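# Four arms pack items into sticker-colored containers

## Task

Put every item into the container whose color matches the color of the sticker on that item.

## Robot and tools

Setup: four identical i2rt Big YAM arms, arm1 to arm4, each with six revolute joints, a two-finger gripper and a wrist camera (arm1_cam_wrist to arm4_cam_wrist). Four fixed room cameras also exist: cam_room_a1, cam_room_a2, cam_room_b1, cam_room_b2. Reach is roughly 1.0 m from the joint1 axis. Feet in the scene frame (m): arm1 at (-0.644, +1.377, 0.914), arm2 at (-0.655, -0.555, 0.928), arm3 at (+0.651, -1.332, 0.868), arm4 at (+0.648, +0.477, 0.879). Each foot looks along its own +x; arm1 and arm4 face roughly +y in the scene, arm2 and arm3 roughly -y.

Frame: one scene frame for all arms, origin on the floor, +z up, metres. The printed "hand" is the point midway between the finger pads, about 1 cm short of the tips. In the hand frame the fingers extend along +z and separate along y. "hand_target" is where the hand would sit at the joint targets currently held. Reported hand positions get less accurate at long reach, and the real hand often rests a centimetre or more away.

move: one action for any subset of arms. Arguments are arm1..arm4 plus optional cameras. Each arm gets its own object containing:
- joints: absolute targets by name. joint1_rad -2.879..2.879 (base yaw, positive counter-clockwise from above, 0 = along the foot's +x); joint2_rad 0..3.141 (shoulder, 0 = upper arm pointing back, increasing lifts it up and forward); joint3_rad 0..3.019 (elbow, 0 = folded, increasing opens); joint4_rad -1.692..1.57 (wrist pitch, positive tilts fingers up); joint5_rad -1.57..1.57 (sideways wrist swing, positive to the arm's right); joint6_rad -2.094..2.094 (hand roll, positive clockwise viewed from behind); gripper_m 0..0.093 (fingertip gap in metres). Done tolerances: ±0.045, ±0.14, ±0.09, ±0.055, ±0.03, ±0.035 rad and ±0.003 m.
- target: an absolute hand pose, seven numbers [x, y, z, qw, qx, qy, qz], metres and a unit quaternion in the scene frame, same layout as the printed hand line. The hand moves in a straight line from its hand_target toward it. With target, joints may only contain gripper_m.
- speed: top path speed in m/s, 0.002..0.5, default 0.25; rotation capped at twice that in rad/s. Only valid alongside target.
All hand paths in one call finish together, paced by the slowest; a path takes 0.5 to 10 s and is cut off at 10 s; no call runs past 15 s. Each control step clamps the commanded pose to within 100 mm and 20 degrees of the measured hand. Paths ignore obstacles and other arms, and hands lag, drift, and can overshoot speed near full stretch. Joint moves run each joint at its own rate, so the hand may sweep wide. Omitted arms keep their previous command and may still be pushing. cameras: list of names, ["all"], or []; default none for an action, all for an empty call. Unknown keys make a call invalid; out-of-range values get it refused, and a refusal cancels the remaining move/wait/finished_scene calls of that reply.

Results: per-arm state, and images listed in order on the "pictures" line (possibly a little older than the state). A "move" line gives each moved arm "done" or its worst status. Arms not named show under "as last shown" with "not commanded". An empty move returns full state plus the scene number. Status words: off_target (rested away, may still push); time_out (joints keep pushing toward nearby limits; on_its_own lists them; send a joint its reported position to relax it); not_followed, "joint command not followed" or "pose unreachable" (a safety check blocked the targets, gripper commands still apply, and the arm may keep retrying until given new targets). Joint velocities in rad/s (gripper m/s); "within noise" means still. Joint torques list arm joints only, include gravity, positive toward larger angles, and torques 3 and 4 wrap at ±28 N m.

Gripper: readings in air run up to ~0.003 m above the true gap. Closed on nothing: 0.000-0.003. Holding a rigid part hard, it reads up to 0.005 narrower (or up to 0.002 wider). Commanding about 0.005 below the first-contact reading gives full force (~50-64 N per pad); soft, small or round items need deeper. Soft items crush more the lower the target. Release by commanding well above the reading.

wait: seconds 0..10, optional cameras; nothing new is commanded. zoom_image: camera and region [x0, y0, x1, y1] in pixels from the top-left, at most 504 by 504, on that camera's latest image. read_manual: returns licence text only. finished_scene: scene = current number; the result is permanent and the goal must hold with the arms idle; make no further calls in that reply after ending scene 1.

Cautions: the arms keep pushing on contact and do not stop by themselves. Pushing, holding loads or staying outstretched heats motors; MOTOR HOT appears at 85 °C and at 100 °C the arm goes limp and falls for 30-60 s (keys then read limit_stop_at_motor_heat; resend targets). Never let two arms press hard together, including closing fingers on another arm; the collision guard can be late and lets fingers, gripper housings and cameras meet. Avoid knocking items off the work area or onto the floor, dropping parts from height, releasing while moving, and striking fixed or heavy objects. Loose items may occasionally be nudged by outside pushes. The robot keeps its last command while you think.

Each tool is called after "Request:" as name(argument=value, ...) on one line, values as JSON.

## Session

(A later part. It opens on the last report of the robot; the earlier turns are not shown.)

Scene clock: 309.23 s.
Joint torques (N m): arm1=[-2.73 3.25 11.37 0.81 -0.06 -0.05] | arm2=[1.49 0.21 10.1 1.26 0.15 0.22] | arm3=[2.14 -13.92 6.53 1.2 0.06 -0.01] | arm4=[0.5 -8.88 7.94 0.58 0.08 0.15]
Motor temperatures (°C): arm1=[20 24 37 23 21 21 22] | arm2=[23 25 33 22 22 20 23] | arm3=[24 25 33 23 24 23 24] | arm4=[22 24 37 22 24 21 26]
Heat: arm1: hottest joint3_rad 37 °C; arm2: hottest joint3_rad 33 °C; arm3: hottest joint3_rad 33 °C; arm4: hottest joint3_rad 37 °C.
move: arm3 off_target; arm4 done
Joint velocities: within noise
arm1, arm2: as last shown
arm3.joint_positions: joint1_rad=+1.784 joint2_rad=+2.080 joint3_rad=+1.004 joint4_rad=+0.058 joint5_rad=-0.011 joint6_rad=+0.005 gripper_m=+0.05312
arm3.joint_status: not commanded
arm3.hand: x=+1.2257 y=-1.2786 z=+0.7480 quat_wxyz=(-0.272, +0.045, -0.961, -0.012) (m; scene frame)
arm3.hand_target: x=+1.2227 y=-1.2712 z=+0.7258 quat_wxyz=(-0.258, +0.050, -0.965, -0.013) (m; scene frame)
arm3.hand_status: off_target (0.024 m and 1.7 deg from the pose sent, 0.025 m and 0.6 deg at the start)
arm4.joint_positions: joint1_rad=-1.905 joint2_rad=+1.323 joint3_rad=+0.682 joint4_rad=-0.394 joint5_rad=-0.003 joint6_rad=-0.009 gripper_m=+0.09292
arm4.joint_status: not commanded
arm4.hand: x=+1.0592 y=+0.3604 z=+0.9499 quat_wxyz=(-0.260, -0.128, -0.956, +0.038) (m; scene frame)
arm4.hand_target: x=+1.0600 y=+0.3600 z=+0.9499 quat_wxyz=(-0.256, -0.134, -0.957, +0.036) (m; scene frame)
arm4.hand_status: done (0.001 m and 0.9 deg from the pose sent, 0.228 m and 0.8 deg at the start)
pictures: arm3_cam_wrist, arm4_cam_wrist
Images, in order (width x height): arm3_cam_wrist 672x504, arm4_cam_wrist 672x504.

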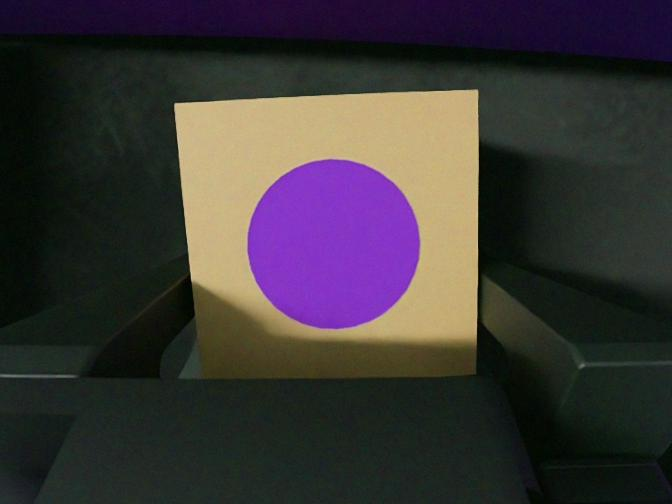

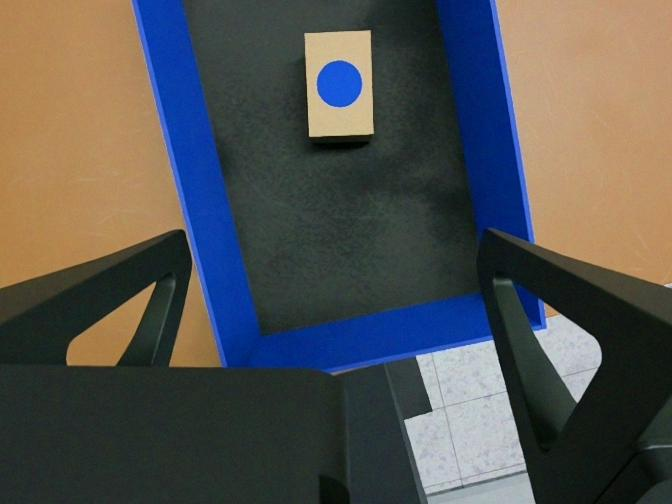

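Request:
move(arm3={"target": [1.216, -1.279, 0.742, 0.2331, -0.0501, 0.9711, 0.012], "speed": 0.1}, arm4={"joints": {"joint2_rad": 0.6, "joint3_rad": 1.0, "joint4_rad": -1.45, "joint5_rad": 0, "joint6_rad": 0}}, cameras=[])

Request:
move(arm3={"joints": {"gripper_m": 0.093}}, cameras=["arm3_cam_wrist"])

Request:
move(arm3={"target": [1.12, -1.29, 0.95, 0.2585, -0.0497, 0.9646, 0.0133], "speed": 0.2}, cameras=["arm3_cam_wrist"])

Scene clock: 318.37 s.
Joint torques (N m): arm1=[-2.55 3.19 11.47 0.91 -0.03 -0.04] | arm2=[1.49 0.15 10.06 1.22 0.15 0.22] | arm3=[1.03 -17.85 5.78 0.09 -0.13 -0.09] | arm4=[0.5 0.67 8.81 0.46 0.19 0.09]
Motor temperatures (°C): arm1=[20 24 37 23 21 21 22] | arm2=[23 25 33 22 22 20 23] | arm3=[24 25 32 23 24 23 24] | arm4=[22 24 37 22 24 21 25]
Heat: arm1: hottest joint3_rad 37 °C; arm2: hottest joint3_rad 33 °C; arm3: hottest joint3_rad 32 °C; arm4: hottest joint3_rad 37 °C.
move: arm3 done; arm4 done
Joint velocities: within noise
arm1, arm2: as last shown
arm3.joint_positions: joint1_rad=+1.784 joint2_rad=+2.071 joint3_rad=+1.018 joint4_rad=-0.024 joint5_rad=-0.014 joint6_rad=+0.001 gripper_m=+0.05312
arm3.joint_status: not commanded
arm3.hand: x=+1.2182 y=-1.2788 z=+0.7475 quat_wxyz=(-0.244, +0.048, -0.969, -0.011) (m; scene frame)
arm3.hand_target: x=+1.2160 y=-1.2790 z=+0.7422 quat_wxyz=(-0.233, +0.050, -0.971, -0.012) (m; scene frame)
arm3.hand_status: done (0.006 m and 1.3 deg from the pose sent, 0.011 m and 4.7 deg at the start)
arm4.joint_positions: joint1_rad=-1.905 joint2_rad=+0.595 joint3_rad=+0.994 joint4_rad=-1.439 joint5_rad=-0.003 joint6_rad=-0.009 gripper_m=+0.09292
arm4.joint_status: all done
arm4.hand: x=+0.8647 y=+0.4172 z=+1.2118 quat_wxyz=(-0.258, -0.128, -0.957, +0.038) (m; scene frame)
arm4.hand_target: x=+0.8635 y=+0.4168 z=+1.2124 quat_wxyz=(-0.253, -0.134, -0.957, +0.038) (m; scene frame)
arm4.hand_status: not commanded
pictures: none
No camera images: "cameras" was empty.

Scene clock: 318.93 s.
Joint torques (N m): arm1=[-2.73 3.08 11.58 1.01 -0.04 -0.06] | arm2=[1.44 0.09 10.1 1.24 0.15 0.22] | arm3=[1.03 -17.85 5.68 0.64 -0.07 -0.1] | arm4=[0.44 0.97 8.87 0.55 0.18 0.14]
Motor temperatures (°C): arm1=[20 24 37 23 21 21 22] | arm2=[23 25 33 22 22 20 23] | arm3=[24 25 32 23 24 23 24] | arm4=[22 24 37 22 24 21 25]
Heat: arm1: hottest joint3_rad 37 °C; arm2: hottest joint3_rad 33 °C; arm3: hottest joint3_rad 32 °C; arm4: hottest joint3_rad 37 °C.
move: arm3 done
Joint velocities: within noise
arm1, arm2, arm4: as last shown
arm3.joint_positions: joint1_rad=+1.784 joint2_rad=+2.072 joint3_rad=+1.018 joint4_rad=-0.038 joint5_rad=-0.015 joint6_rad=+0.001 gripper_m=+0.09296
arm3.joint_status: all done
arm3.hand: x=+1.2149 y=-1.2789 z=+0.7452 quat_wxyz=(-0.237, +0.048, -0.970, -0.012) (m; scene frame)
arm3.hand_target: x=+1.2159 y=-1.2790 z=+0.7421 quat_wxyz=(-0.233, +0.050, -0.971, -0.012) (m; scene frame)
arm3.hand_status: not commanded
pictures: arm3_cam_wrist
Images, in order (width x height): arm3_cam_wrist 672x504.

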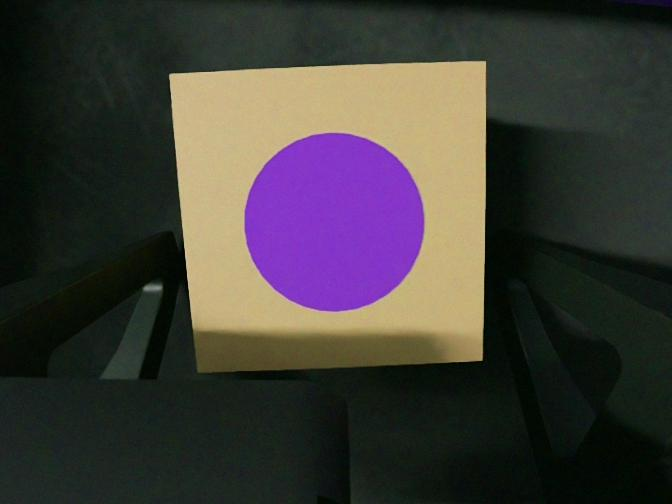

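Scene clock: 320.73 s.
Joint torques (N m): arm1=[-2.55 2.9 11.38 0.76 -0.1 -0.08] | arm2=[1.55 0.03 10.07 1.29 0.14 0.22] | arm3=[0.15 -11.05 7.43 0.73 -0.07 -0.12] | arm4=[0.73 0.44 8.73 0.53 0.21 0.11]
Motor temperatures (°C): arm1=[20 24 37 23 21 21 22] | arm2=[23 25 33 22 22 20 23] | arm3=[24 25 32 23 24 23 24] | arm4=[22 24 37 22 24 21 25]
Heat: arm1: hottest joint3_rad 37 °C; arm2: hottest joint3_rad 33 °C; arm3: hottest joint3_rad 32 °C; arm4: hottest joint3_rad 37 °C.
move: arm3 done
Joint velocities: within noise
arm1, arm2, arm4: as last shown
arm3.joint_positions: joint1_rad=+1.784 joint2_rad=+1.415 joint3_rad=+0.822 joint4_rad=-0.434 joint5_rad=-0.022 joint6_rad=-0.006 gripper_m=+0.09296
arm3.joint_status: not commanded
arm3.hand: x=+1.1237 y=-1.2832 z=+0.9568 quat_wxyz=(-0.268, +0.052, -0.962, -0.015) (m; scene frame)
arm3.hand_target: x=+1.1200 y=-1.2898 z=+0.9501 quat_wxyz=(-0.259, +0.050, -0.965, -0.013) (m; scene frame)
arm3.hand_status: done (0.010 m and 1.2 deg from the pose sent, 0.226 m and 2.6 deg at the start)
pictures: arm3_cam_wrist
Images, in order (width x height): arm3_cam_wrist 672x504.

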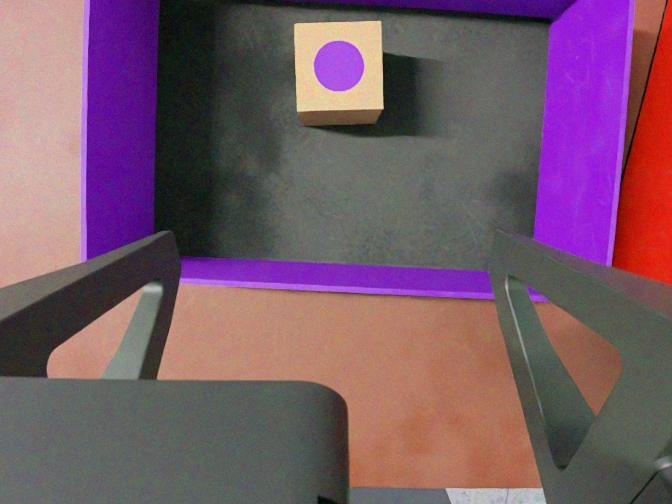

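Request:
finished_scene(scene=2)

The scene is finished: the task was done.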